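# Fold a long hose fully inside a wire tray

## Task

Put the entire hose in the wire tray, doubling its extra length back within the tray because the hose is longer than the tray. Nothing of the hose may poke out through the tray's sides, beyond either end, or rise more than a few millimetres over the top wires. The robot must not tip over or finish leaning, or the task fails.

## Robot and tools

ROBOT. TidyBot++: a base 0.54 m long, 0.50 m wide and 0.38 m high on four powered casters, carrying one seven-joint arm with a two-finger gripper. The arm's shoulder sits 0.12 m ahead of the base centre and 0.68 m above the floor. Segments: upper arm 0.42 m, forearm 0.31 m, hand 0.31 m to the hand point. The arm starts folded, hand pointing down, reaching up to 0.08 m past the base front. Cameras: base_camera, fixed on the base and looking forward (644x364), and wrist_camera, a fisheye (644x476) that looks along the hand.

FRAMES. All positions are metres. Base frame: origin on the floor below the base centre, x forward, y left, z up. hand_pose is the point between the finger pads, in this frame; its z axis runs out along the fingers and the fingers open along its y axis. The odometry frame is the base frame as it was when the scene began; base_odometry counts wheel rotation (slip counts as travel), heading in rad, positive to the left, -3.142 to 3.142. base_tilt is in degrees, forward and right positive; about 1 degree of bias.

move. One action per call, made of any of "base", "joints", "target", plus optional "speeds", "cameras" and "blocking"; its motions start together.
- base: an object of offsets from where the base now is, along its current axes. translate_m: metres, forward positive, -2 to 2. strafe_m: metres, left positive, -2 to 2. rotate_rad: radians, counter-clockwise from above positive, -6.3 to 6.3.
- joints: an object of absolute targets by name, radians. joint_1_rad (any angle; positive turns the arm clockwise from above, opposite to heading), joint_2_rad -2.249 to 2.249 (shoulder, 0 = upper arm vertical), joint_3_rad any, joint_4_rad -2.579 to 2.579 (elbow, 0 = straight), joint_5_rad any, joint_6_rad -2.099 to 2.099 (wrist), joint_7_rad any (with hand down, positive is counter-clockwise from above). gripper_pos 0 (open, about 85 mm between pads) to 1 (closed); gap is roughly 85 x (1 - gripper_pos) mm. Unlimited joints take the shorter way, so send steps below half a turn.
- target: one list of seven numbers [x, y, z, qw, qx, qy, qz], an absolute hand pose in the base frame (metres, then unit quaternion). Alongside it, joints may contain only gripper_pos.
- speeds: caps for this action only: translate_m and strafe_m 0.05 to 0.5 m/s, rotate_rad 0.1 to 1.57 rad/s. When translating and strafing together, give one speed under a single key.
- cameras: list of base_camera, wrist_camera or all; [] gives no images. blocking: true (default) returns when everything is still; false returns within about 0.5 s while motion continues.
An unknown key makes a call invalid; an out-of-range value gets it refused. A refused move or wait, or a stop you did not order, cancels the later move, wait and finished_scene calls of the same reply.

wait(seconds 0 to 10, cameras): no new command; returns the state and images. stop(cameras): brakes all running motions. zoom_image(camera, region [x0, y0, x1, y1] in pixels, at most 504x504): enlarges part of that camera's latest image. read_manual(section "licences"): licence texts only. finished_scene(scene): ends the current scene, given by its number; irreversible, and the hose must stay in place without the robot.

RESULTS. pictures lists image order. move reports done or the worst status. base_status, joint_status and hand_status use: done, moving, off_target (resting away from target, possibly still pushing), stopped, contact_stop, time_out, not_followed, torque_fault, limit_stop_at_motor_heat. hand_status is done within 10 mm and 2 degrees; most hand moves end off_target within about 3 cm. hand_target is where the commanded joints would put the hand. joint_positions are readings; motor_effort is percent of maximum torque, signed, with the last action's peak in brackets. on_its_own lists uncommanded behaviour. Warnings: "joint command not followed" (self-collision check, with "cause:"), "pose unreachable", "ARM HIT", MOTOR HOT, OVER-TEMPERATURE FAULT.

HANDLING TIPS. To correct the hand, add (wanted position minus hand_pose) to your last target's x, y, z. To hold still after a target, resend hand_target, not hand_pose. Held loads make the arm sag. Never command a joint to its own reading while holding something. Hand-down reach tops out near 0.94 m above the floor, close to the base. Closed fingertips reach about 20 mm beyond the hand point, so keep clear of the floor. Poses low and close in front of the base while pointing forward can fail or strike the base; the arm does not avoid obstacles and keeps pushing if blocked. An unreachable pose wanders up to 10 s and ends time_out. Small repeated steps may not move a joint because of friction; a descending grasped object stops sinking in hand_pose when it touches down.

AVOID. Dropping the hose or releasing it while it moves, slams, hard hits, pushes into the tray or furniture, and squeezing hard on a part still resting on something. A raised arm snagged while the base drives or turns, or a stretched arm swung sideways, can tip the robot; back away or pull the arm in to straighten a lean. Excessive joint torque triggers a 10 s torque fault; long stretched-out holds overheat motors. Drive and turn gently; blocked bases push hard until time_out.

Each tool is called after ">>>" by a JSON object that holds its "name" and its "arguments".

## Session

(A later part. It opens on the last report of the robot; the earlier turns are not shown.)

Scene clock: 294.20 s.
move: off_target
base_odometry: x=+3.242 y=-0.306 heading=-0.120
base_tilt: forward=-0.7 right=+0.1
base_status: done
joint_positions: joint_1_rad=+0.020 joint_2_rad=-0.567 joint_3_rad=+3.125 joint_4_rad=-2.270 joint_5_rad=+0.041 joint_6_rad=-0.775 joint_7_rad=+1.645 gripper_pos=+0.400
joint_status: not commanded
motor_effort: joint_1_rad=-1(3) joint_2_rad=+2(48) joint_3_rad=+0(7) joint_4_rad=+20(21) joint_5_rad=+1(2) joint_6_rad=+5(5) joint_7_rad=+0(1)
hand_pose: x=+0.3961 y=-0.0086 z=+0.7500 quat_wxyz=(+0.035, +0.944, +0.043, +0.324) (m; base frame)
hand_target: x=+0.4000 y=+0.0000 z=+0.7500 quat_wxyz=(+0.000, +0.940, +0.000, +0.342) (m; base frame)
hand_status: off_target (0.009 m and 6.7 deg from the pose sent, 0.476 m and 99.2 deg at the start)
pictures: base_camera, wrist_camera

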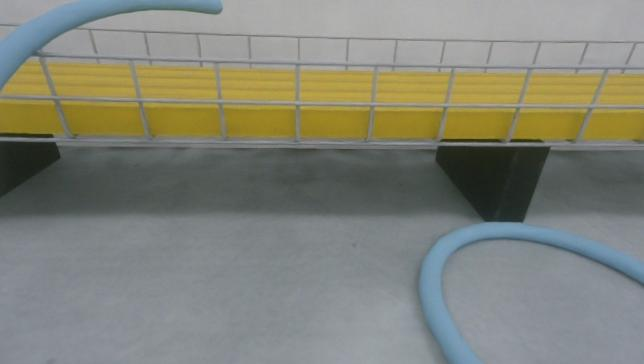

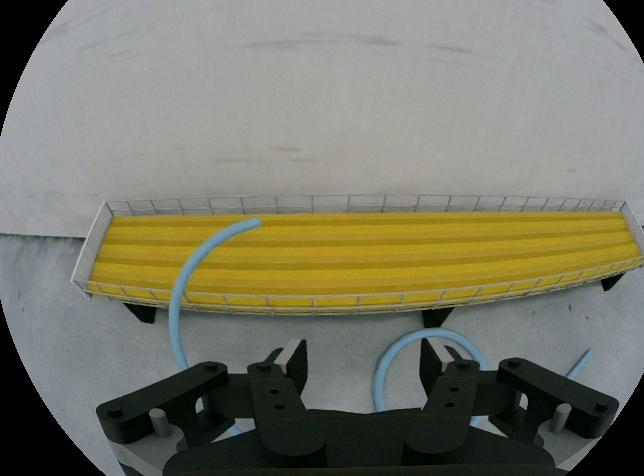

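>>> {"name": "move", "arguments": {"base": {"translate_m": 0.1, "strafe_m": 0.2}, "cameras": []}}

>>> {"name": "move", "arguments": {"target": [0.66, 0.05, 0.44, 0, 0.52, 0.854, 0], "joints": {"gripper_pos": 0}}}

Scene clock: 310.93 s.
move: done
base_odometry: x=+3.365 y=-0.119 heading=-0.119
base_tilt: forward=-0.8 right=+0.1
base_status: done
joint_positions: joint_1_rad=+0.019 joint_2_rad=-0.570 joint_3_rad=+3.131 joint_4_rad=-2.271 joint_5_rad=+0.035 joint_6_rad=-0.771 joint_7_rad=+1.643 gripper_pos=+0.400
joint_status: not commanded
motor_effort: joint_1_rad=+0(1) joint_2_rad=+2(3) joint_3_rad=+0(2) joint_4_rad=+20(21) joint_5_rad=+1(2) joint_6_rad=+5(6) joint_7_rad=+0(1)
hand_pose: x=+0.3966 y=-0.0086 z=+0.7511 quat_wxyz=(+0.032, +0.944, +0.038, +0.327) (m; base frame)
hand_target: x=+0.4000 y=+0.0000 z=+0.7500 quat_wxyz=(+0.000, +0.940, +0.000, +0.342) (m; base frame)
hand_status: not commanded
pictures: none
No camera images: "cameras" was empty.

Scene clock: 314.00 s.
move: off_target
base_odometry: x=+3.365 y=-0.119 heading=-0.119
base_tilt: forward=-0.7 right=+0.0
base_status: not commanded
joint_positions: joint_1_rad=+0.119 joint_2_rad=+0.884 joint_3_rad=+2.751 joint_4_rad=-1.478 joint_5_rad=+0.376 joint_6_rad=-0.824 joint_7_rad=+3.144 gripper_pos=+0.000
joint_status: all done
motor_effort: joint_1_rad=+0(1) joint_2_rad=-40(42) joint_3_rad=-7(7) joint_4_rad=+13(21) joint_5_rad=+0(2) joint_6_rad=+0(6) joint_7_rad=+0(1)
hand_pose: x=+0.6656 y=+0.0647 z=+0.4358 quat_wxyz=(+0.002, +0.556, +0.831, +0.019) (m; base frame)
hand_target: x=+0.6600 y=+0.0500 z=+0.4400 quat_wxyz=(+0.000, +0.520, +0.854, +0.000) (m; base frame)
hand_status: off_target (0.016 m and 5.4 deg from the pose sent, 0.412 m and 116.9 deg at the start)
pictures: base_camera, wrist_camera

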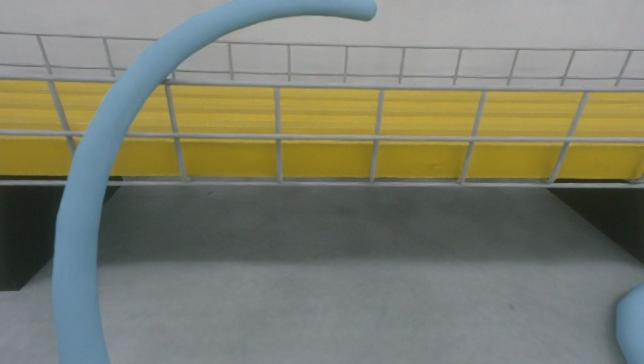

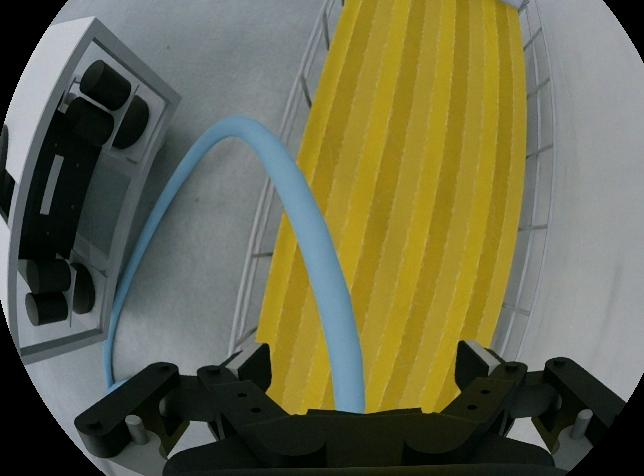

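>>> {"name": "move", "arguments": {"target": [0.645, 0.045, 0.335, 0, 0.54, 0.842, 0]}}

Scene clock: 319.67 s.
move: off_target
base_odometry: x=+3.365 y=-0.119 heading=-0.119
base_tilt: forward=-0.7 right=+0.1
base_status: not commanded
joint_positions: joint_1_rad=+0.121 joint_2_rad=+1.062 joint_3_rad=+2.751 joint_4_rad=-1.533 joint_5_rad=+0.521 joint_6_rad=-0.708 joint_7_rad=+3.109 gripper_pos=+0.000
joint_status: not commanded
motor_effort: joint_1_rad=-1(1) joint_2_rad=-41(45) joint_3_rad=-7(8) joint_4_rad=+8(13) joint_5_rad=+1(1) joint_6_rad=-1(1) joint_7_rad=+0(1)
hand_pose: x=+0.6293 y=+0.0580 z=+0.3324 quat_wxyz=(-0.025, +0.521, +0.853, -0.012) (m; base frame)
hand_target: x=+0.6450 y=+0.0450 z=+0.3350 quat_wxyz=(+0.000, +0.540, +0.842, +0.000) (m; base frame)
hand_status: off_target (0.021 m and 4.0 deg from the pose sent, 0.105 m and 3.1 deg at the start)
pictures: base_camera, wrist_camera

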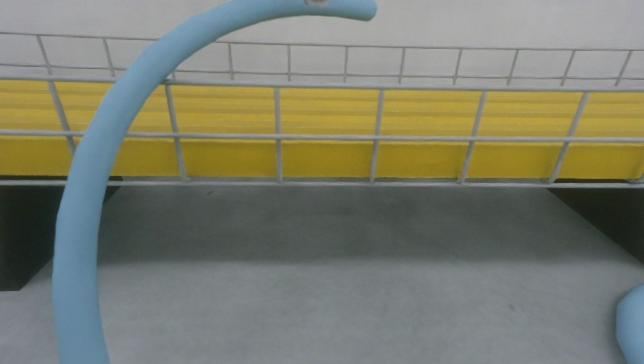

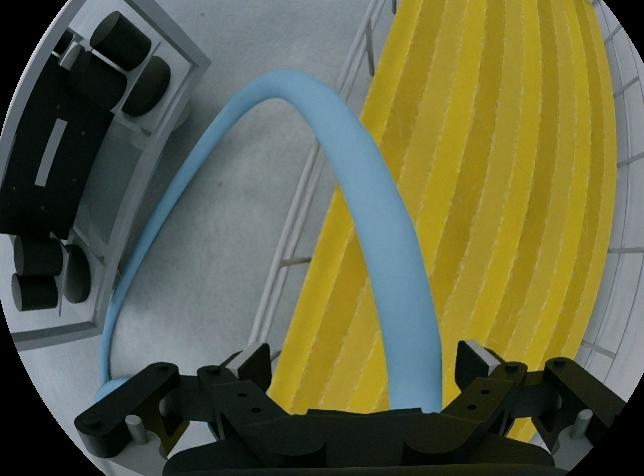

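>>> {"name": "move", "arguments": {"target": [0.660, 0.052, 0.322, 0, 0.54, 0.842, 0], "cameras": ["wrist_camera"]}}

>>> {"name": "move", "arguments": {"joints": {"gripper_pos": 0.9}}}

Scene clock: 323.07 s.
move: off_target
base_odometry: x=+3.365 y=-0.119 heading=-0.119
base_tilt: forward=-0.7 right=+0.1
base_status: not commanded
joint_positions: joint_1_rad=+0.121 joint_2_rad=+1.089 joint_3_rad=+2.751 joint_4_rad=-1.481 joint_5_rad=+0.522 joint_6_rad=-0.708 joint_7_rad=+3.109 gripper_pos=+0.000
joint_status: not commanded
motor_effort: joint_1_rad=+0(1) joint_2_rad=-42(42) joint_3_rad=-7(8) joint_4_rad=+8(10) joint_5_rad=+0(1) joint_6_rad=-1(1) joint_7_rad=+0(1)
hand_pose: x=+0.6490 y=+0.0582 z=+0.3264 quat_wxyz=(-0.017, +0.528, +0.849, -0.004) (m; base frame)
hand_target: x=+0.6600 y=+0.0520 z=+0.3220 quat_wxyz=(+0.000, +0.540, +0.842, +0.000) (m; base frame)
hand_status: off_target (0.013 m and 2.5 deg from the pose sent, 0.033 m and 4.0 deg at the start)
pictures: wrist_camera

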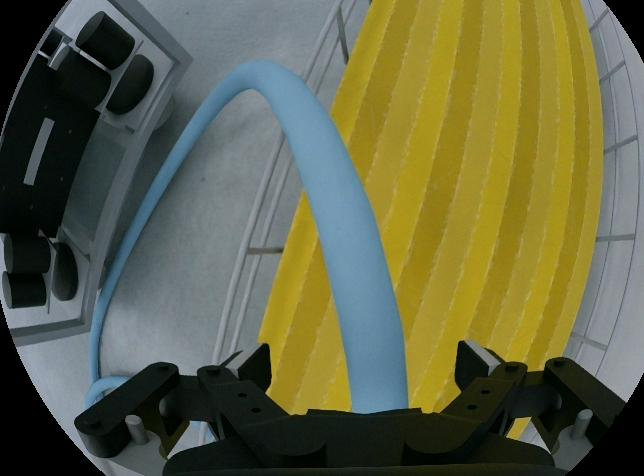

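Scene clock: 324.10 s.
move: off_target
base_odometry: x=+3.365 y=-0.119 heading=-0.119
base_tilt: forward=-0.6 right=+0.1
base_status: not commanded
joint_positions: joint_1_rad=+0.121 joint_2_rad=+1.089 joint_3_rad=+2.751 joint_4_rad=-1.481 joint_5_rad=+0.522 joint_6_rad=-0.708 joint_7_rad=+3.109 gripper_pos=+0.754
joint_status: gripper_pos off_target (ended at +0.754, target +0.900)
motor_effort: joint_1_rad=-1(1) joint_2_rad=-41(42) joint_3_rad=-8(8) joint_4_rad=+9(10) joint_5_rad=+0(1) joint_6_rad=-1(1) joint_7_rad=+0(1)
hand_pose: x=+0.6490 y=+0.0582 z=+0.3264 quat_wxyz=(-0.017, +0.528, +0.849, -0.004) (m; base frame)
hand_target: x=+0.6600 y=+0.0520 z=+0.3220 quat_wxyz=(+0.000, +0.540, +0.842, +0.000) (m; base frame)
hand_status: not commanded
pictures: base_camera, wrist_camera

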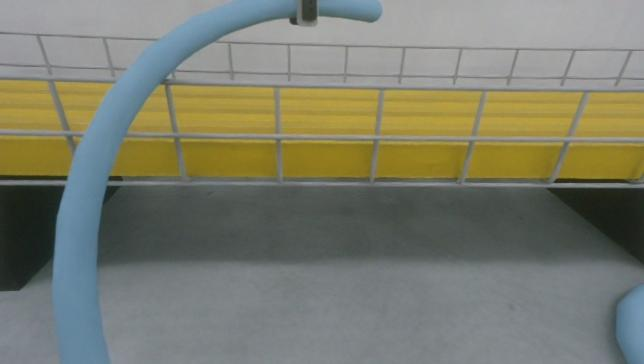

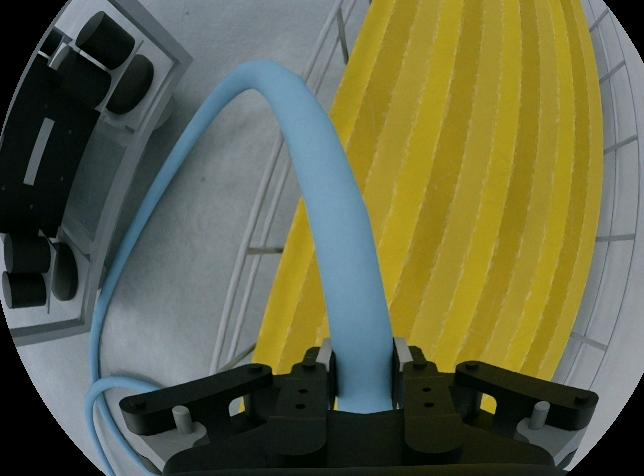

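>>> {"name": "move", "arguments": {"base": {"strafe_m": -0.33}, "speeds": {"strafe_m": 0.2}, "cameras": []}}

>>> {"name": "move", "arguments": {"target": [0.77, 0.04, 0.28, 0, 0.66, 0.751, 0]}}

Scene clock: 333.97 s.
move: done
base_odometry: x=+3.326 y=-0.447 heading=-0.119
base_tilt: forward=-0.7 right=+0.1
base_status: done
joint_positions: joint_1_rad=+0.117 joint_2_rad=+1.092 joint_3_rad=+2.754 joint_4_rad=-1.481 joint_5_rad=+0.522 joint_6_rad=-0.708 joint_7_rad=+3.109 gripper_pos=+0.754
joint_status: not commanded
motor_effort: joint_1_rad=-1(4) joint_2_rad=-42(43) joint_3_rad=-7(9) joint_4_rad=+8(11) joint_5_rad=+1(2) joint_6_rad=-2(2) joint_7_rad=+1(2)
hand_pose: x=+0.6478 y=+0.0591 z=+0.3247 quat_wxyz=(-0.018, +0.527, +0.850, -0.005) (m; base frame)
hand_target: x=+0.6600 y=+0.0520 z=+0.3220 quat_wxyz=(+0.000, +0.540, +0.842, +0.000) (m; base frame)
hand_status: not commanded
pictures: none
No camera images: "cameras" was empty.

Scene clock: 335.73 s.
move: off_target
base_odometry: x=+3.326 y=-0.447 heading=-0.119
base_tilt: forward=-0.7 right=+0.1
base_status: not commanded
joint_positions: joint_1_rad=+0.046 joint_2_rad=+1.338 joint_3_rad=+2.856 joint_4_rad=-0.954 joint_5_rad=+0.342 joint_6_rad=-0.884 joint_7_rad=+3.108 gripper_pos=+0.754
joint_status: not commanded
motor_effort: joint_1_rad=+2(3) joint_2_rad=-51(52) joint_3_rad=-4(7) joint_4_rad=+16(16) joint_5_rad=+2(3) joint_6_rad=+4(4) joint_7_rad=-1(2)
hand_pose: x=+0.7650 y=+0.0486 z=+0.2737 quat_wxyz=(-0.003, +0.629, +0.777, +0.007) (m; base frame)
hand_target: x=+0.7700 y=+0.0400 z=+0.2800 quat_wxyz=(+0.000, +0.660, +0.751, +0.000) (m; base frame)
hand_status: off_target (0.012 m and 4.7 deg from the pose sent, 0.132 m and 19.1 deg at the start)
pictures: base_camera, wrist_camera

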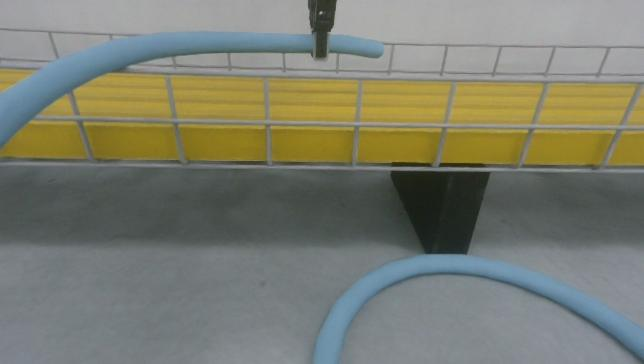

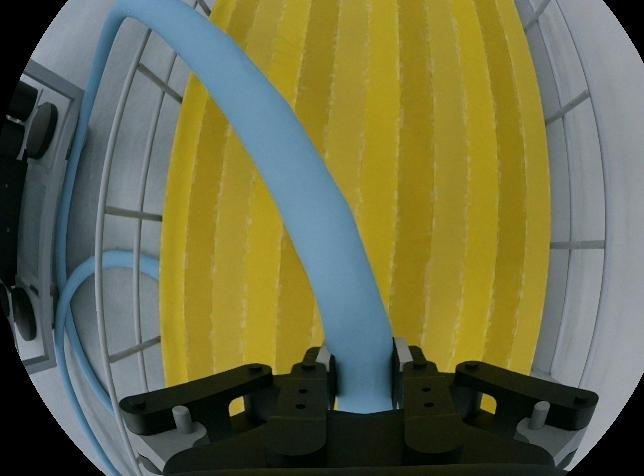

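>>> {"name": "move", "arguments": {"target": [0.79, 0.03, 0.24, 0, 0.66, 0.751, 0]}}

Scene clock: 348.90 s.
move: off_target
base_odometry: x=+3.326 y=-0.447 heading=-0.119
base_tilt: forward=-0.7 right=+0.1
base_status: not commanded
joint_positions: joint_1_rad=+0.029 joint_2_rad=+1.462 joint_3_rad=+2.888 joint_4_rad=-0.781 joint_5_rad=+0.290 joint_6_rad=-0.933 joint_7_rad=+3.108 gripper_pos=+0.754
joint_status: not commanded
motor_effort: joint_1_rad=+3(3) joint_2_rad=-52(54) joint_3_rad=-1(4) joint_4_rad=+17(18) joint_5_rad=+3(3) joint_6_rad=+5(5) joint_7_rad=-1(2)
hand_pose: x=+0.7801 y=+0.0435 z=+0.2304 quat_wxyz=(-0.010, +0.654, +0.756, +0.004) (m; base frame)
hand_target: x=+0.7900 y=+0.0300 z=+0.2400 quat_wxyz=(+0.000, +0.660, +0.751, +0.000) (m; base frame)
hand_status: off_target (0.019 m and 1.6 deg from the pose sent, 0.046 m and 4.7 deg at the start)
pictures: base_camera, wrist_camera

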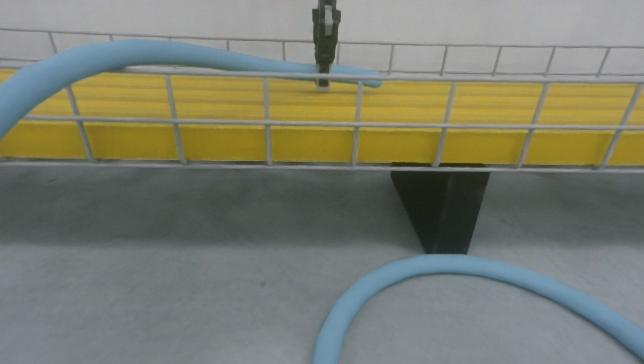

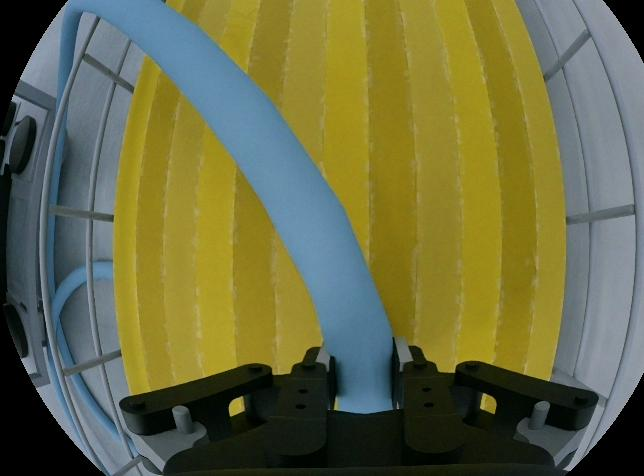

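>>> {"name": "move", "arguments": {"target": [0.82, 0.02, 0.233, 0, 0.62, 0.785, 0]}}

>>> {"name": "move", "arguments": {"joints": {"gripper_pos":0.45}}}

Scene clock: 353.80 s.
move: off_target
base_odometry: x=+3.326 y=-0.447 heading=-0.119
base_tilt: forward=-0.7 right=+0.1
base_status: not commanded
joint_positions: joint_1_rad=+0.006 joint_2_rad=+1.571 joint_3_rad=+2.952 joint_4_rad=-0.502 joint_5_rad=+0.195 joint_6_rad=-1.084 joint_7_rad=+3.242 gripper_pos=+0.754
joint_status: not commanded
motor_effort: joint_1_rad=+3(4) joint_2_rad=-54(55) joint_3_rad=+0(2) joint_4_rad=+18(19) joint_5_rad=+3(3) joint_6_rad=+5(6) joint_7_rad=-1(2)
hand_pose: x=+0.8132 y=+0.0308 z=+0.2242 quat_wxyz=(-0.008, +0.638, +0.770, +0.004) (m; base frame)
hand_target: x=+0.8200 y=+0.0200 z=+0.2330 quat_wxyz=(+0.000, +0.620, +0.785, +0.000) (m; base frame)
hand_status: off_target (0.015 m and 2.9 deg from the pose sent, 0.046 m and 5.3 deg at the start)
pictures: base_camera, wrist_camera

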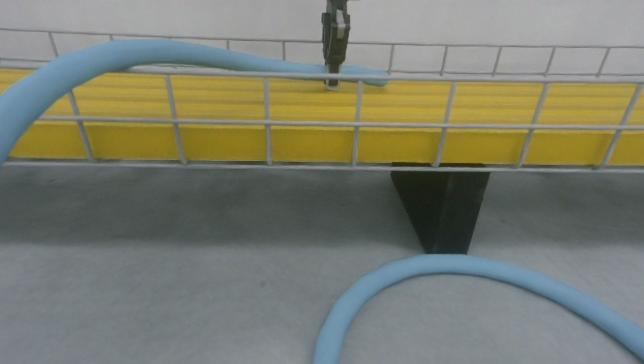

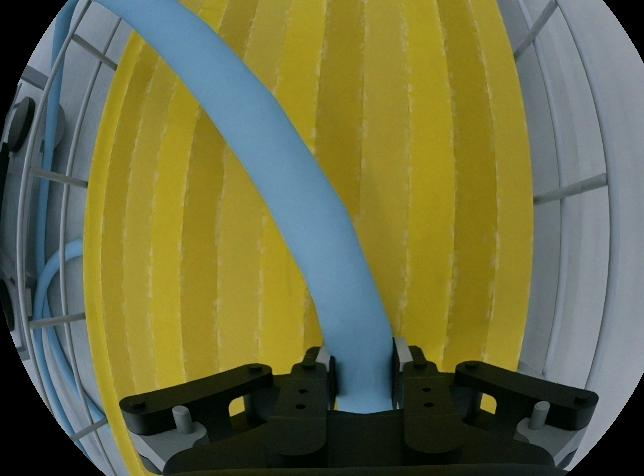

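Scene clock: 354.60 s.
move: done
base_odometry: x=+3.326 y=-0.447 heading=-0.119
base_tilt: forward=-0.6 right=+0.1
base_status: not commanded
joint_positions: joint_1_rad=+0.006 joint_2_rad=+1.571 joint_3_rad=+2.969 joint_4_rad=-0.480 joint_5_rad=+0.194 joint_6_rad=-1.085 joint_7_rad=+3.244 gripper_pos=+0.450
joint_status: all done
motor_effort: joint_1_rad=+0(3) joint_2_rad=-53(55) joint_3_rad=-3(3) joint_4_rad=+15(18) joint_5_rad=+1(3) joint_6_rad=+0(5) joint_7_rad=+0(1)
hand_pose: x=+0.8227 y=+0.0221 z=+0.2294 quat_wxyz=(+0.005, +0.638, +0.770, +0.005) (m; base frame)
hand_target: x=+0.8200 y=+0.0200 z=+0.2330 quat_wxyz=(+0.000, +0.620, +0.785, +0.000) (m; base frame)
hand_status: not commanded
pictures: base_camera, wrist_camera

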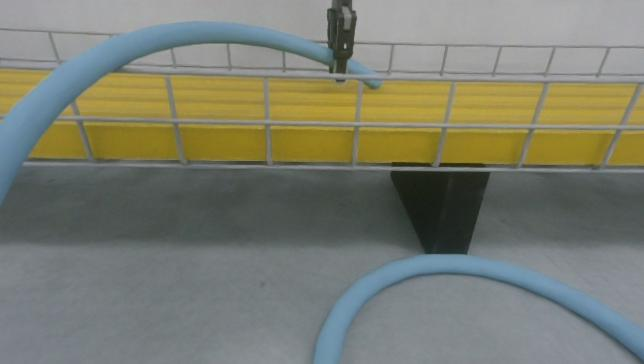

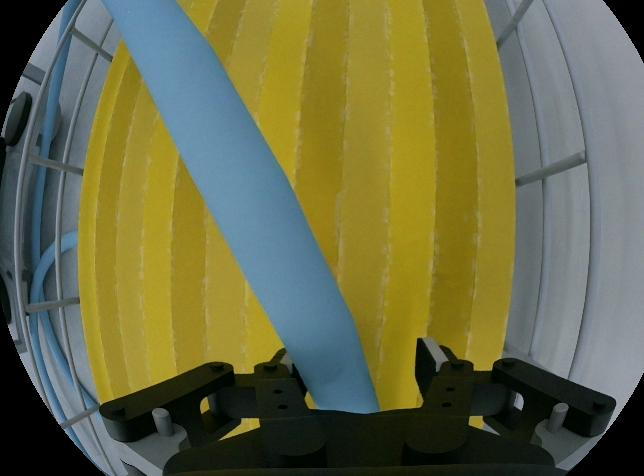

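Lift straight up, move left.

>>> {"name": "move", "arguments": {"target": [0.80, 0.03, 0.40, 0, 0.64, 0.77, 0]}}

>>> {"name": "move", "arguments": {"target": [0.72, 0.28, 0.48, 0, 0.66, 0.75, 0]}}

Scene clock: 357.77 s.
move: off_target
base_odometry: x=+3.326 y=-0.447 heading=-0.119
base_tilt: forward=-0.7 right=+0.1
base_status: not commanded
joint_positions: joint_1_rad=+0.006 joint_2_rad=+1.221 joint_3_rad=+2.942 joint_4_rad=-0.744 joint_5_rad=+0.195 joint_6_rad=-1.127 joint_7_rad=+3.243 gripper_pos=+0.450
joint_status: not commanded
motor_effort: joint_1_rad=+0(1) joint_2_rad=-52(57) joint_3_rad=-4(5) joint_4_rad=+16(17) joint_5_rad=+1(1) joint_6_rad=+0(1) joint_7_rad=+1(1)
hand_pose: x=+0.8215 y=+0.0439 z=+0.4009 quat_wxyz=(+0.019, +0.618, +0.785, +0.025) (m; base frame)
hand_target: x=+0.8000 y=+0.0300 z=+0.4000 quat_wxyz=(+0.000, +0.639, +0.769, +0.000) (m; base frame)
hand_status: off_target (0.026 m and 4.7 deg from the pose sent, 0.172 m and 0.8 deg at the start)
pictures: base_camera, wrist_camera

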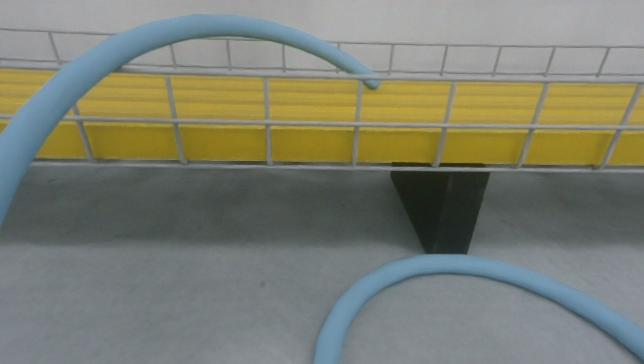

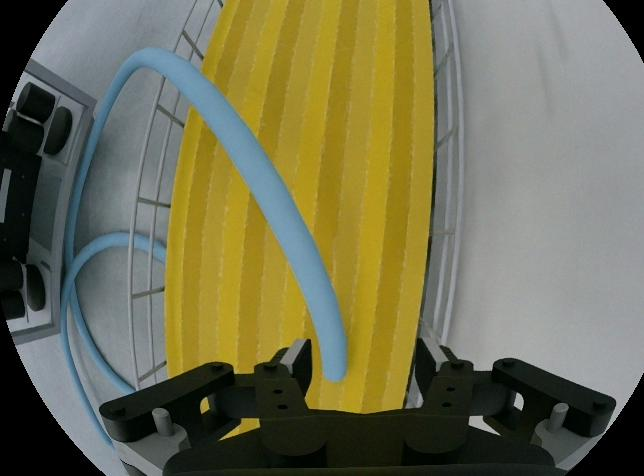

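Scene clock: 359.63 s.
move: off_target
base_odometry: x=+3.326 y=-0.447 heading=-0.119
base_tilt: forward=-0.6 right=+0.1
base_status: not commanded
joint_positions: joint_1_rad=-0.360 joint_2_rad=+1.079 joint_3_rad=+2.930 joint_4_rad=-0.814 joint_5_rad=+0.195 joint_6_rad=-1.203 joint_7_rad=+2.811 gripper_pos=+0.450
joint_status: not commanded
motor_effort: joint_1_rad=+0(7) joint_2_rad=-50(53) joint_3_rad=-4(6) joint_4_rad=+16(17) joint_5_rad=+0(2) joint_6_rad=+0(1) joint_7_rad=+0(1)
hand_pose: x=+0.7403 y=+0.2902 z=+0.4769 quat_wxyz=(+0.010, +0.636, +0.771, +0.028) (m; base frame)
hand_target: x=+0.7200 y=+0.2800 z=+0.4800 quat_wxyz=(+0.000, +0.661, +0.751, +0.000) (m; base frame)
hand_status: off_target (0.023 m and 5.0 deg from the pose sent, 0.269 m and 7.2 deg at the start)
pictures: base_camera, wrist_camera

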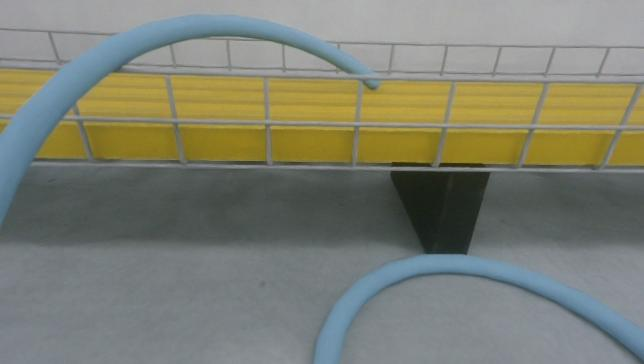

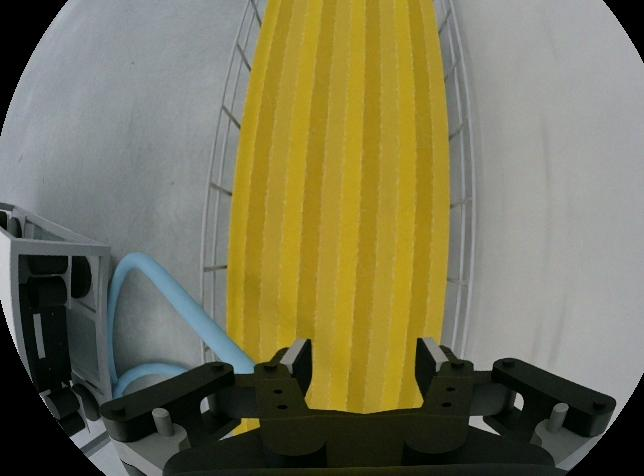

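>>> {"name": "move", "arguments": {"target": [0.69, 0.16, 0.46, 0, 0.42, 0.9075, 0]}}

Scene clock: 366.77 s.
move: off_target
base_odometry: x=+3.326 y=-0.447 heading=-0.119
base_tilt: forward=-0.7 right=+0.1
base_status: not commanded
joint_positions: joint_1_rad=-0.086 joint_2_rad=+0.969 joint_3_rad=+2.759 joint_4_rad=-1.215 joint_5_rad=+0.342 joint_6_rad=-1.086 joint_7_rad=+3.253 gripper_pos=+0.450
joint_status: not commanded
motor_effort: joint_1_rad=-1(3) joint_2_rad=-44(50) joint_3_rad=-7(8) joint_4_rad=+14(17) joint_5_rad=+0(1) joint_6_rad=-1(1) joint_7_rad=+0(1)
hand_pose: x=+0.6763 y=+0.1575 z=+0.4500 quat_wxyz=(-0.027, +0.463, +0.886, -0.019) (m; base frame)
hand_target: x=+0.6900 y=+0.1600 z=+0.4600 quat_wxyz=(+0.000, +0.420, +0.908, +0.000) (m; base frame)
hand_status: off_target (0.017 m and 6.7 deg from the pose sent, 0.141 m and 29.6 deg at the start)
pictures: base_camera, wrist_camera

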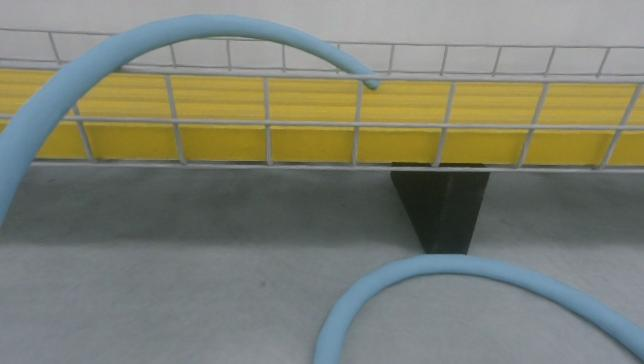

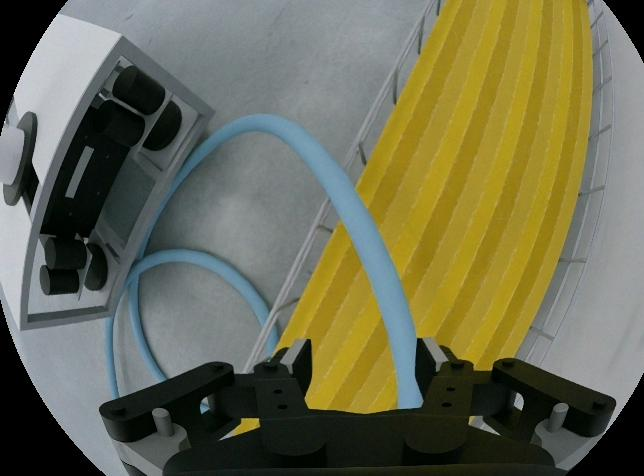

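>>> {"name": "move", "arguments": {"target": [0.70, 0.19, 0.37, 0, 0.37, 0.929, 0]}}

Scene clock: 371.07 s.
move: off_target
base_odometry: x=+3.326 y=-0.447 heading=-0.119
base_tilt: forward=-0.7 right=+0.1
base_status: not commanded
joint_positions: joint_1_rad=-0.113 joint_2_rad=+1.131 joint_3_rad=+2.759 joint_4_rad=-1.187 joint_5_rad=+0.413 joint_6_rad=-0.979 joint_7_rad=+3.290 gripper_pos=+0.450
joint_status: not commanded
motor_effort: joint_1_rad=-1(2) joint_2_rad=-46(50) joint_3_rad=-7(8) joint_4_rad=+11(14) joint_5_rad=+0(1) joint_6_rad=-1(2) joint_7_rad=+0(1)
hand_pose: x=+0.6785 y=+0.1704 z=+0.3602 quat_wxyz=(-0.032, +0.422, +0.906, -0.025) (m; base frame)
hand_target: x=+0.7000 y=+0.1900 z=+0.3700 quat_wxyz=(+0.000, +0.370, +0.929, +0.000) (m; base frame)
hand_status: off_target (0.031 m and 8.0 deg from the pose sent, 0.090 m and 12.4 deg at the start)
pictures: base_camera, wrist_camera

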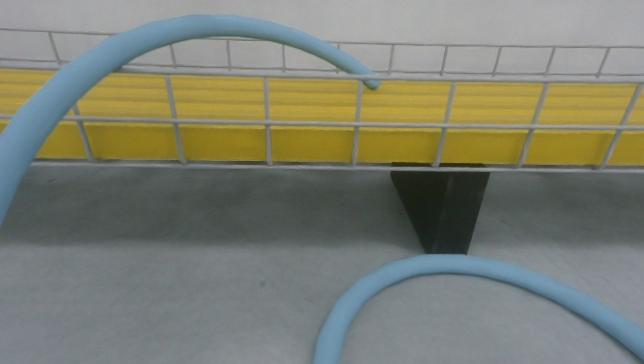

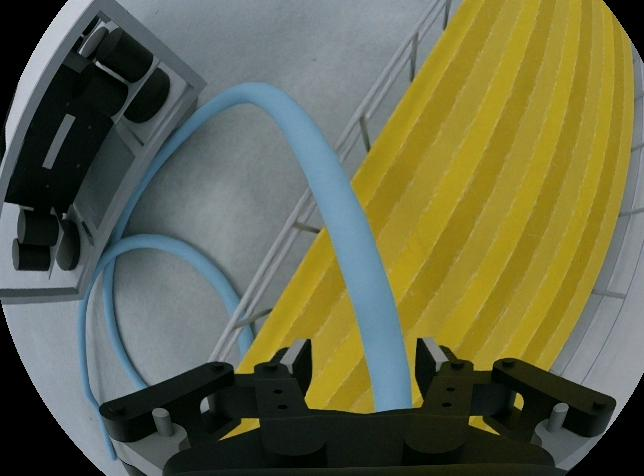

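>>> {"name": "move", "arguments": {"target": [0.715, 0.20, 0.315, 0, 0.37, 0.929, 0]}}

Scene clock: 374.23 s.
move: off_target
base_odometry: x=+3.326 y=-0.447 heading=-0.119
base_tilt: forward=-0.7 right=+0.1
base_status: not commanded
joint_positions: joint_1_rad=-0.144 joint_2_rad=+1.238 joint_3_rad=+2.759 joint_4_rad=-1.087 joint_5_rad=+0.417 joint_6_rad=-0.946 joint_7_rad=+3.303 gripper_pos=+0.450
joint_status: not commanded
motor_effort: joint_1_rad=+0(1) joint_2_rad=-46(49) joint_3_rad=-7(8) joint_4_rad=+11(12) joint_5_rad=+0(1) joint_6_rad=-1(2) joint_7_rad=+0(1)
hand_pose: x=+0.6968 y=+0.1945 z=+0.3171 quat_wxyz=(-0.030, +0.417, +0.908, -0.009) (m; base frame)
hand_target: x=+0.7150 y=+0.2000 z=+0.3150 quat_wxyz=(+0.000, +0.370, +0.929, +0.000) (m; base frame)
hand_status: off_target (0.019 m and 6.9 deg from the pose sent, 0.065 m and 8.0 deg at the start)
pictures: base_camera, wrist_camera

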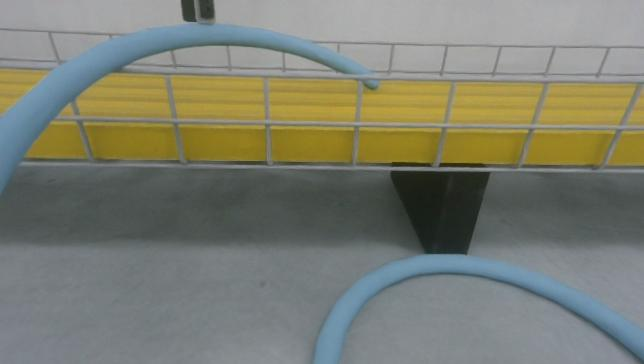

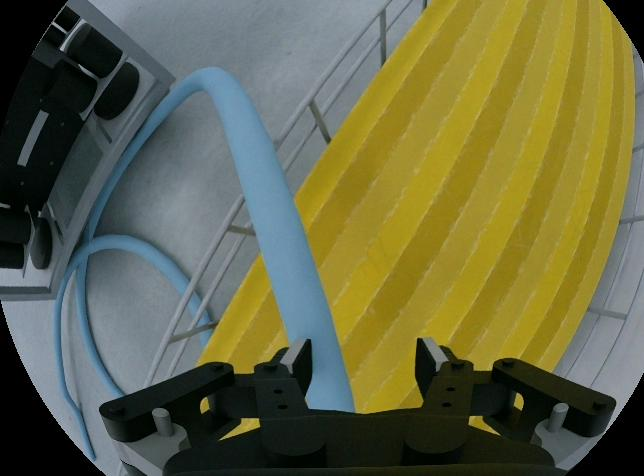

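>>> {"name": "move", "arguments": {"target": [0.695, 0.185, 0.33, 0, 0.24, 0.971, 0]}}

Scene clock: 378.17 s.
move: off_target
base_odometry: x=+3.326 y=-0.447 heading=-0.119
base_tilt: forward=-0.7 right=+0.1
base_status: not commanded
joint_positions: joint_1_rad=-0.124 joint_2_rad=+1.206 joint_3_rad=+2.729 joint_4_rad=-1.188 joint_5_rad=+0.497 joint_6_rad=-0.915 joint_7_rad=+3.511 gripper_pos=+0.450
joint_status: not commanded
motor_effort: joint_1_rad=+0(1) joint_2_rad=-46(47) joint_3_rad=-8(8) joint_4_rad=+11(12) joint_5_rad=+0(1) joint_6_rad=-1(2) joint_7_rad=+1(1)
hand_pose: x=+0.6761 y=+0.1829 z=+0.3185 quat_wxyz=(-0.028, +0.284, +0.958, -0.020) (m; base frame)
hand_target: x=+0.6950 y=+0.1850 z=+0.3300 quat_wxyz=(+0.000, +0.240, +0.971, +0.000) (m; base frame)
hand_status: off_target (0.022 m and 6.5 deg from the pose sent, 0.016 m and 21.8 deg at the start)
pictures: base_camera, wrist_camera

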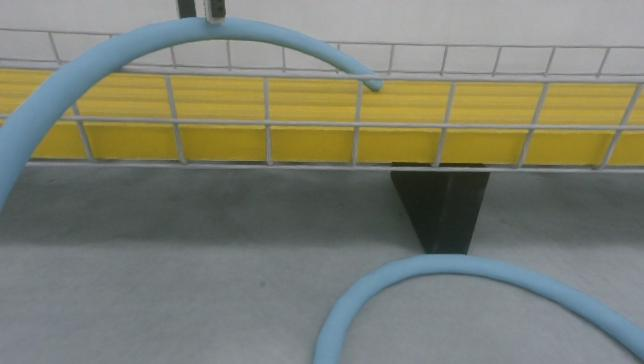

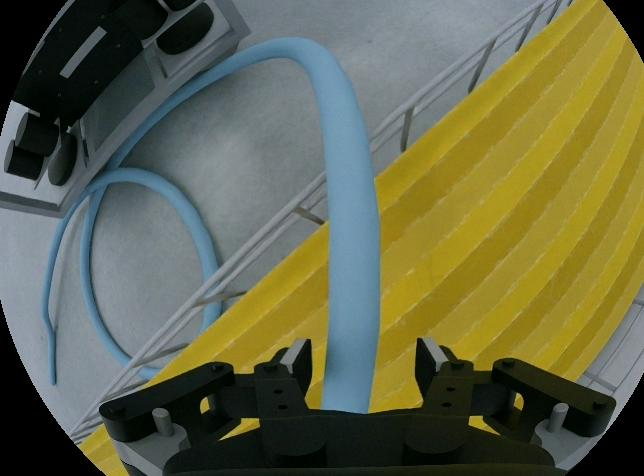

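>>> {"name": "move", "arguments": {"target": [0.69, 0.185, 0.305, 0, 0.24, 0.971, 0]}}

>>> {"name": "move", "arguments": {"joints": {"gripper_pos":0.9}}}

Scene clock: 380.97 s.
move: off_target
base_odometry: x=+3.326 y=-0.447 heading=-0.119
base_tilt: forward=-0.6 right=+0.2
base_status: not commanded
joint_positions: joint_1_rad=-0.124 joint_2_rad=+1.222 joint_3_rad=+2.729 joint_4_rad=-1.197 joint_5_rad=+0.525 joint_6_rad=-0.868 joint_7_rad=+3.513 gripper_pos=+0.450
joint_status: not commanded
motor_effort: joint_1_rad=+0(1) joint_2_rad=-46(47) joint_3_rad=-8(8) joint_4_rad=+11(12) joint_5_rad=+1(1) joint_6_rad=-1(1) joint_7_rad=+0(1)
hand_pose: x=+0.6811 y=+0.1846 z=+0.3067 quat_wxyz=(-0.016, +0.272, +0.962, -0.013) (m; base frame)
hand_target: x=+0.6900 y=+0.1850 z=+0.3050 quat_wxyz=(+0.000, +0.240, +0.971, +0.000) (m; base frame)
hand_status: off_target (0.009 m and 4.5 deg from the pose sent, 0.020 m and 6.5 deg at the start)
pictures: base_camera, wrist_camera

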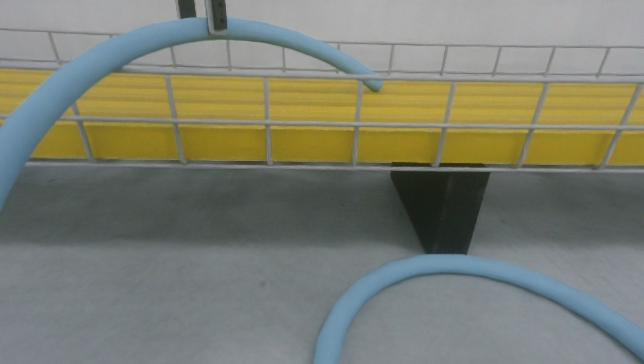

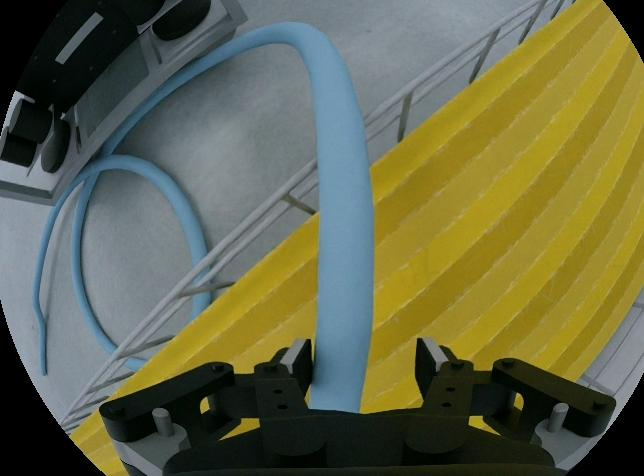

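Scene clock: 381.77 s.
move: off_target
base_odometry: x=+3.326 y=-0.447 heading=-0.119
base_tilt: forward=-0.7 right=+0.1
base_status: not commanded
joint_positions: joint_1_rad=-0.121 joint_2_rad=+1.222 joint_3_rad=+2.729 joint_4_rad=-1.198 joint_5_rad=+0.528 joint_6_rad=-0.868 joint_7_rad=+3.513 gripper_pos=+0.771
joint_status: gripper_pos off_target (ended at +0.771, target +0.900)
motor_effort: joint_1_rad=-2(2) joint_2_rad=-45(46) joint_3_rad=-7(9) joint_4_rad=+10(11) joint_5_rad=+0(1) joint_6_rad=-1(1) joint_7_rad=+0(1)
hand_pose: x=+0.6815 y=+0.1829 z=+0.3066 quat_wxyz=(-0.015, +0.272, +0.962, -0.014) (m; base frame)
hand_target: x=+0.6900 y=+0.1850 z=+0.3050 quat_wxyz=(+0.000, +0.240, +0.971, +0.000) (m; base frame)
hand_status: not commanded
pictures: base_camera, wrist_camera

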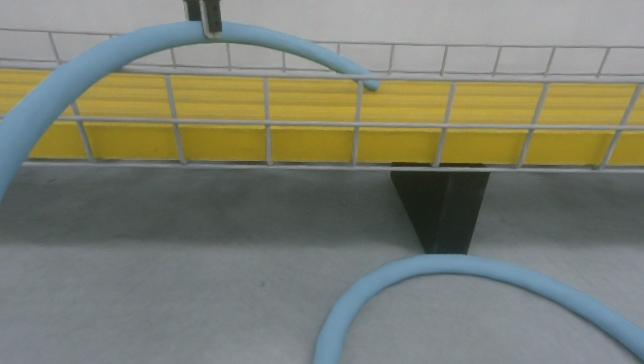

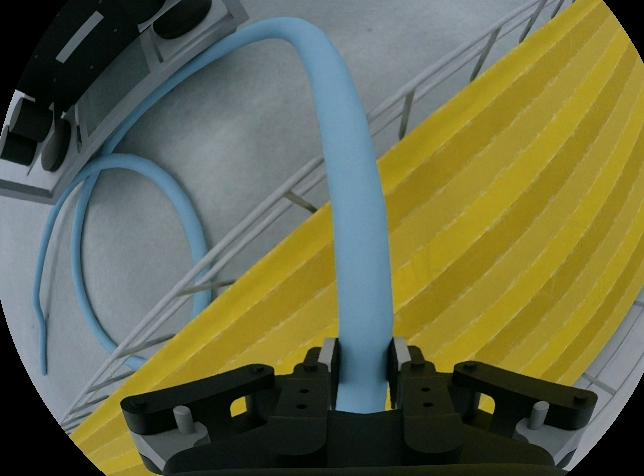

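>>> {"name": "move", "arguments": {"target": [0.82, 0.235, 0.30, 0, 0.50, 0.866, 0]}}

>>> {"name": "move", "arguments": {"target": [0.82, 0.235, 0.24, 0, 0.55, 0.835, 0]}}

Scene clock: 397.83 s.
move: time_out
base_odometry: x=+3.326 y=-0.447 heading=-0.119
base_tilt: forward=-0.7 right=+0.1
base_status: not commanded
joint_positions: joint_1_rad=-0.308 joint_2_rad=+1.706 joint_3_rad=+3.158 joint_4_rad=+0.078 joint_5_rad=-0.068 joint_6_rad=-1.566 joint_7_rad=+3.320 gripper_pos=+0.771
joint_status: not commanded
motor_effort: joint_1_rad=-1(9) joint_2_rad=-53(63) joint_3_rad=-2(8) joint_4_rad=+17(23) joint_5_rad=+0(7) joint_6_rad=+1(9) joint_7_rad=-1(2)
hand_pose: x=+0.7944 y=+0.2337 z=+0.2966 quat_wxyz=(-0.037, +0.516, +0.856, -0.002) (m; base frame)
hand_target: x=+0.7939 y=+0.2333 z=+0.2971 quat_wxyz=(-0.037, +0.516, +0.856, -0.004) (m; base frame)
hand_status: time_out (0.026 m and 4.8 deg from the pose sent, 0.148 m and 28.5 deg at the start)
pictures: base_camera, wrist_camera

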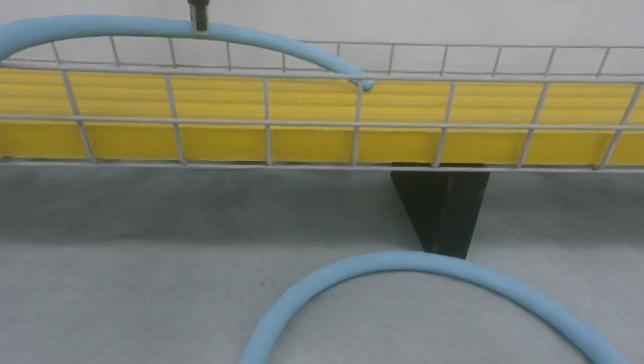

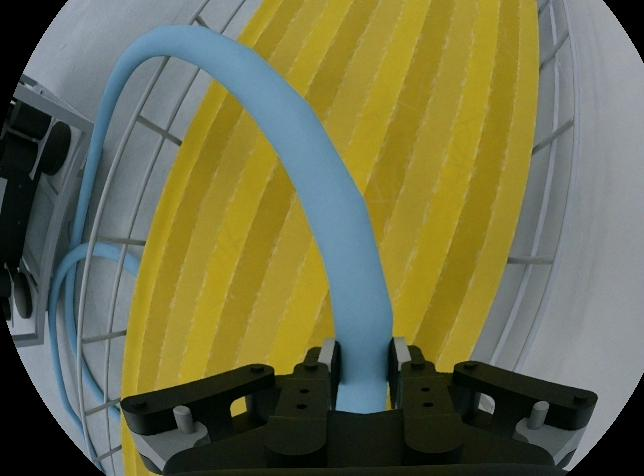

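not run: a stop that you did not command came earlier in this reply.

>>> {"name": "move", "arguments": {"base": {"translate_m":0.05,"strafe_m":0.10}, "speeds": {"translate_m":0.1}, "target": [0.765, 0.14, 0.26, 0, 0.56, 0.828, 0]}}

Scene clock: 404.03 s.
move: off_target
base_odometry: x=+3.387 y=-0.354 heading=-0.119
base_tilt: forward=-0.7 right=+0.1
base_status: done
joint_positions: joint_1_rad=-0.005 joint_2_rad=+1.989 joint_3_rad=+3.788 joint_4_rad=+0.831 joint_5_rad=-0.571 joint_6_rad=-1.766 joint_7_rad=+3.107 gripper_pos=+0.771
joint_status: not commanded
motor_effort: joint_1_rad=-2(4) joint_2_rad=-47(57) joint_3_rad=-9(9) joint_4_rad=+13(20) joint_5_rad=+0(3) joint_6_rad=+1(7) joint_7_rad=+0(2)
hand_pose: x=+0.7937 y=+0.1421 z=+0.2768 quat_wxyz=(+0.034, +0.535, +0.844, +0.022) (m; base frame)
hand_target: x=+0.7650 y=+0.1400 z=+0.2600 quat_wxyz=(+0.000, +0.560, +0.828, +0.000) (m; base frame)
hand_status: off_target (0.033 m and 5.8 deg from the pose sent, 0.105 m and 7.4 deg at the start)
pictures: base_camera, wrist_camera

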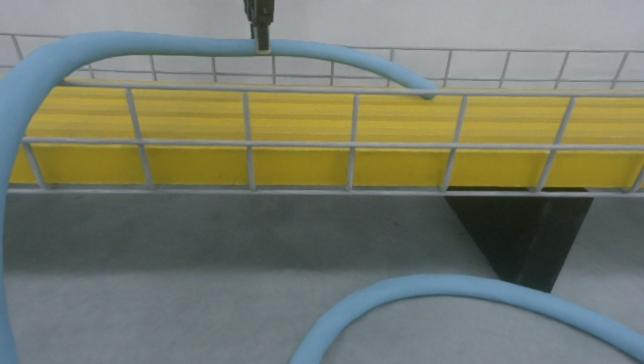

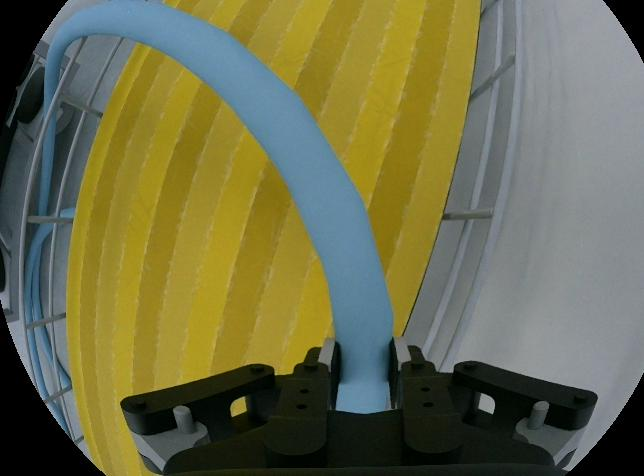

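>>> {"name": "move", "arguments": {"target": [0.745, 0.14, 0.225, 0, 0.60, 0.80, 0]}}

Scene clock: 407.47 s.
move: off_target
base_odometry: x=+3.387 y=-0.354 heading=-0.119
base_tilt: forward=-0.7 right=+0.1
base_status: not commanded
joint_positions: joint_1_rad=+0.031 joint_2_rad=+2.056 joint_3_rad=+3.855 joint_4_rad=+0.916 joint_5_rad=-0.599 joint_6_rad=-1.768 joint_7_rad=+2.965 gripper_pos=+0.771
joint_status: not commanded
motor_effort: joint_1_rad=-3(3) joint_2_rad=-42(47) joint_3_rad=-8(9) joint_4_rad=+13(14) joint_5_rad=+0(1) joint_6_rad=+0(1) joint_7_rad=-1(1)
hand_pose: x=+0.7694 y=+0.1392 z=+0.2452 quat_wxyz=(+0.029, +0.574, +0.818, +0.015) (m; base frame)
hand_target: x=+0.7450 y=+0.1400 z=+0.2250 quat_wxyz=(+0.000, +0.600, +0.800, +0.000) (m; base frame)
hand_status: off_target (0.032 m and 5.3 deg from the pose sent, 0.071 m and 10.1 deg at the start)
pictures: base_camera, wrist_camera

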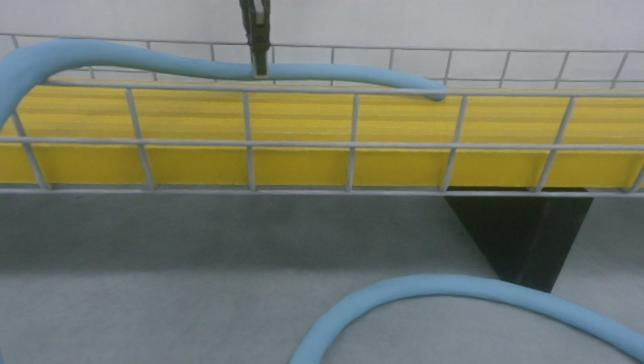

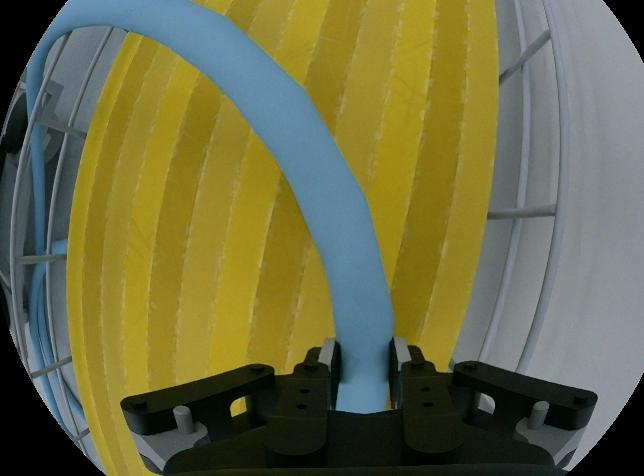

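>>> {"name": "move", "arguments": {"joints": {"gripper_pos":0.64}, "cameras": []}}

>>> {"name": "move", "arguments": {"target": [0.755, 0.24, 0.235, 0, 0.56, 0.828, 0]}}

Scene clock: 410.13 s.
move: done
base_odometry: x=+3.387 y=-0.354 heading=-0.119
base_tilt: forward=-0.7 right=+0.1
base_status: not commanded
joint_positions: joint_1_rad=+0.031 joint_2_rad=+2.069 joint_3_rad=+3.856 joint_4_rad=+0.916 joint_5_rad=-0.604 joint_6_rad=-1.768 joint_7_rad=+2.954 gripper_pos=+0.640
joint_status: all done
motor_effort: joint_1_rad=-1(2) joint_2_rad=-45(46) joint_3_rad=-9(9) joint_4_rad=+13(14) joint_5_rad=+0(1) joint_6_rad=-2(2) joint_7_rad=+0(1)
hand_pose: x=+0.7628 y=+0.1406 z=+0.2367 quat_wxyz=(+0.021, +0.577, +0.816, +0.012) (m; base frame)
hand_target: x=+0.7450 y=+0.1400 z=+0.2250 quat_wxyz=(+0.000, +0.600, +0.800, +0.000) (m; base frame)
hand_status: not commanded
pictures: none
No camera images: "cameras" was empty.

Scene clock: 411.47 s.
move: off_target
base_odometry: x=+3.387 y=-0.354 heading=-0.119
base_tilt: forward=-0.7 right=+0.1
base_status: not commanded
joint_positions: joint_1_rad=-0.202 joint_2_rad=+2.030 joint_3_rad=+3.673 joint_4_rad=+0.697 joint_5_rad=-0.495 joint_6_rad=-1.767 joint_7_rad=+2.954 gripper_pos=+0.640
joint_status: not commanded
motor_effort: joint_1_rad=-2(5) joint_2_rad=-48(48) joint_3_rad=-7(9) joint_4_rad=+15(16) joint_5_rad=+0(2) joint_6_rad=-1(2) joint_7_rad=-1(1)
hand_pose: x=+0.7390 y=+0.2316 z=+0.2273 quat_wxyz=(-0.016, +0.572, +0.820, -0.015) (m; base frame)
hand_target: x=+0.7550 y=+0.2400 z=+0.2350 quat_wxyz=(+0.000, +0.560, +0.828, +0.000) (m; base frame)
hand_status: off_target (0.020 m and 3.0 deg from the pose sent, 0.100 m and 3.7 deg at the start)
pictures: base_camera, wrist_camera

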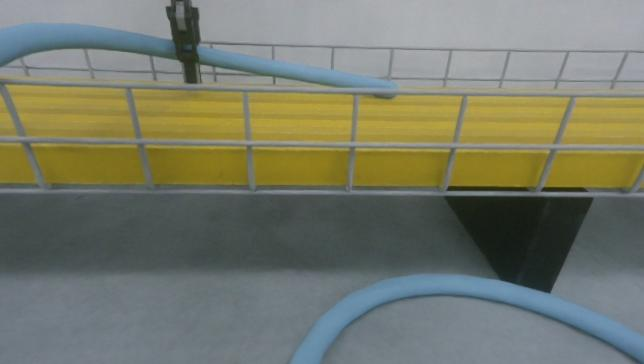

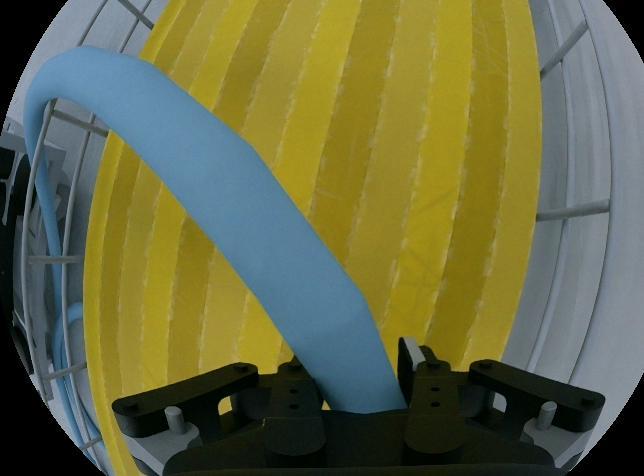

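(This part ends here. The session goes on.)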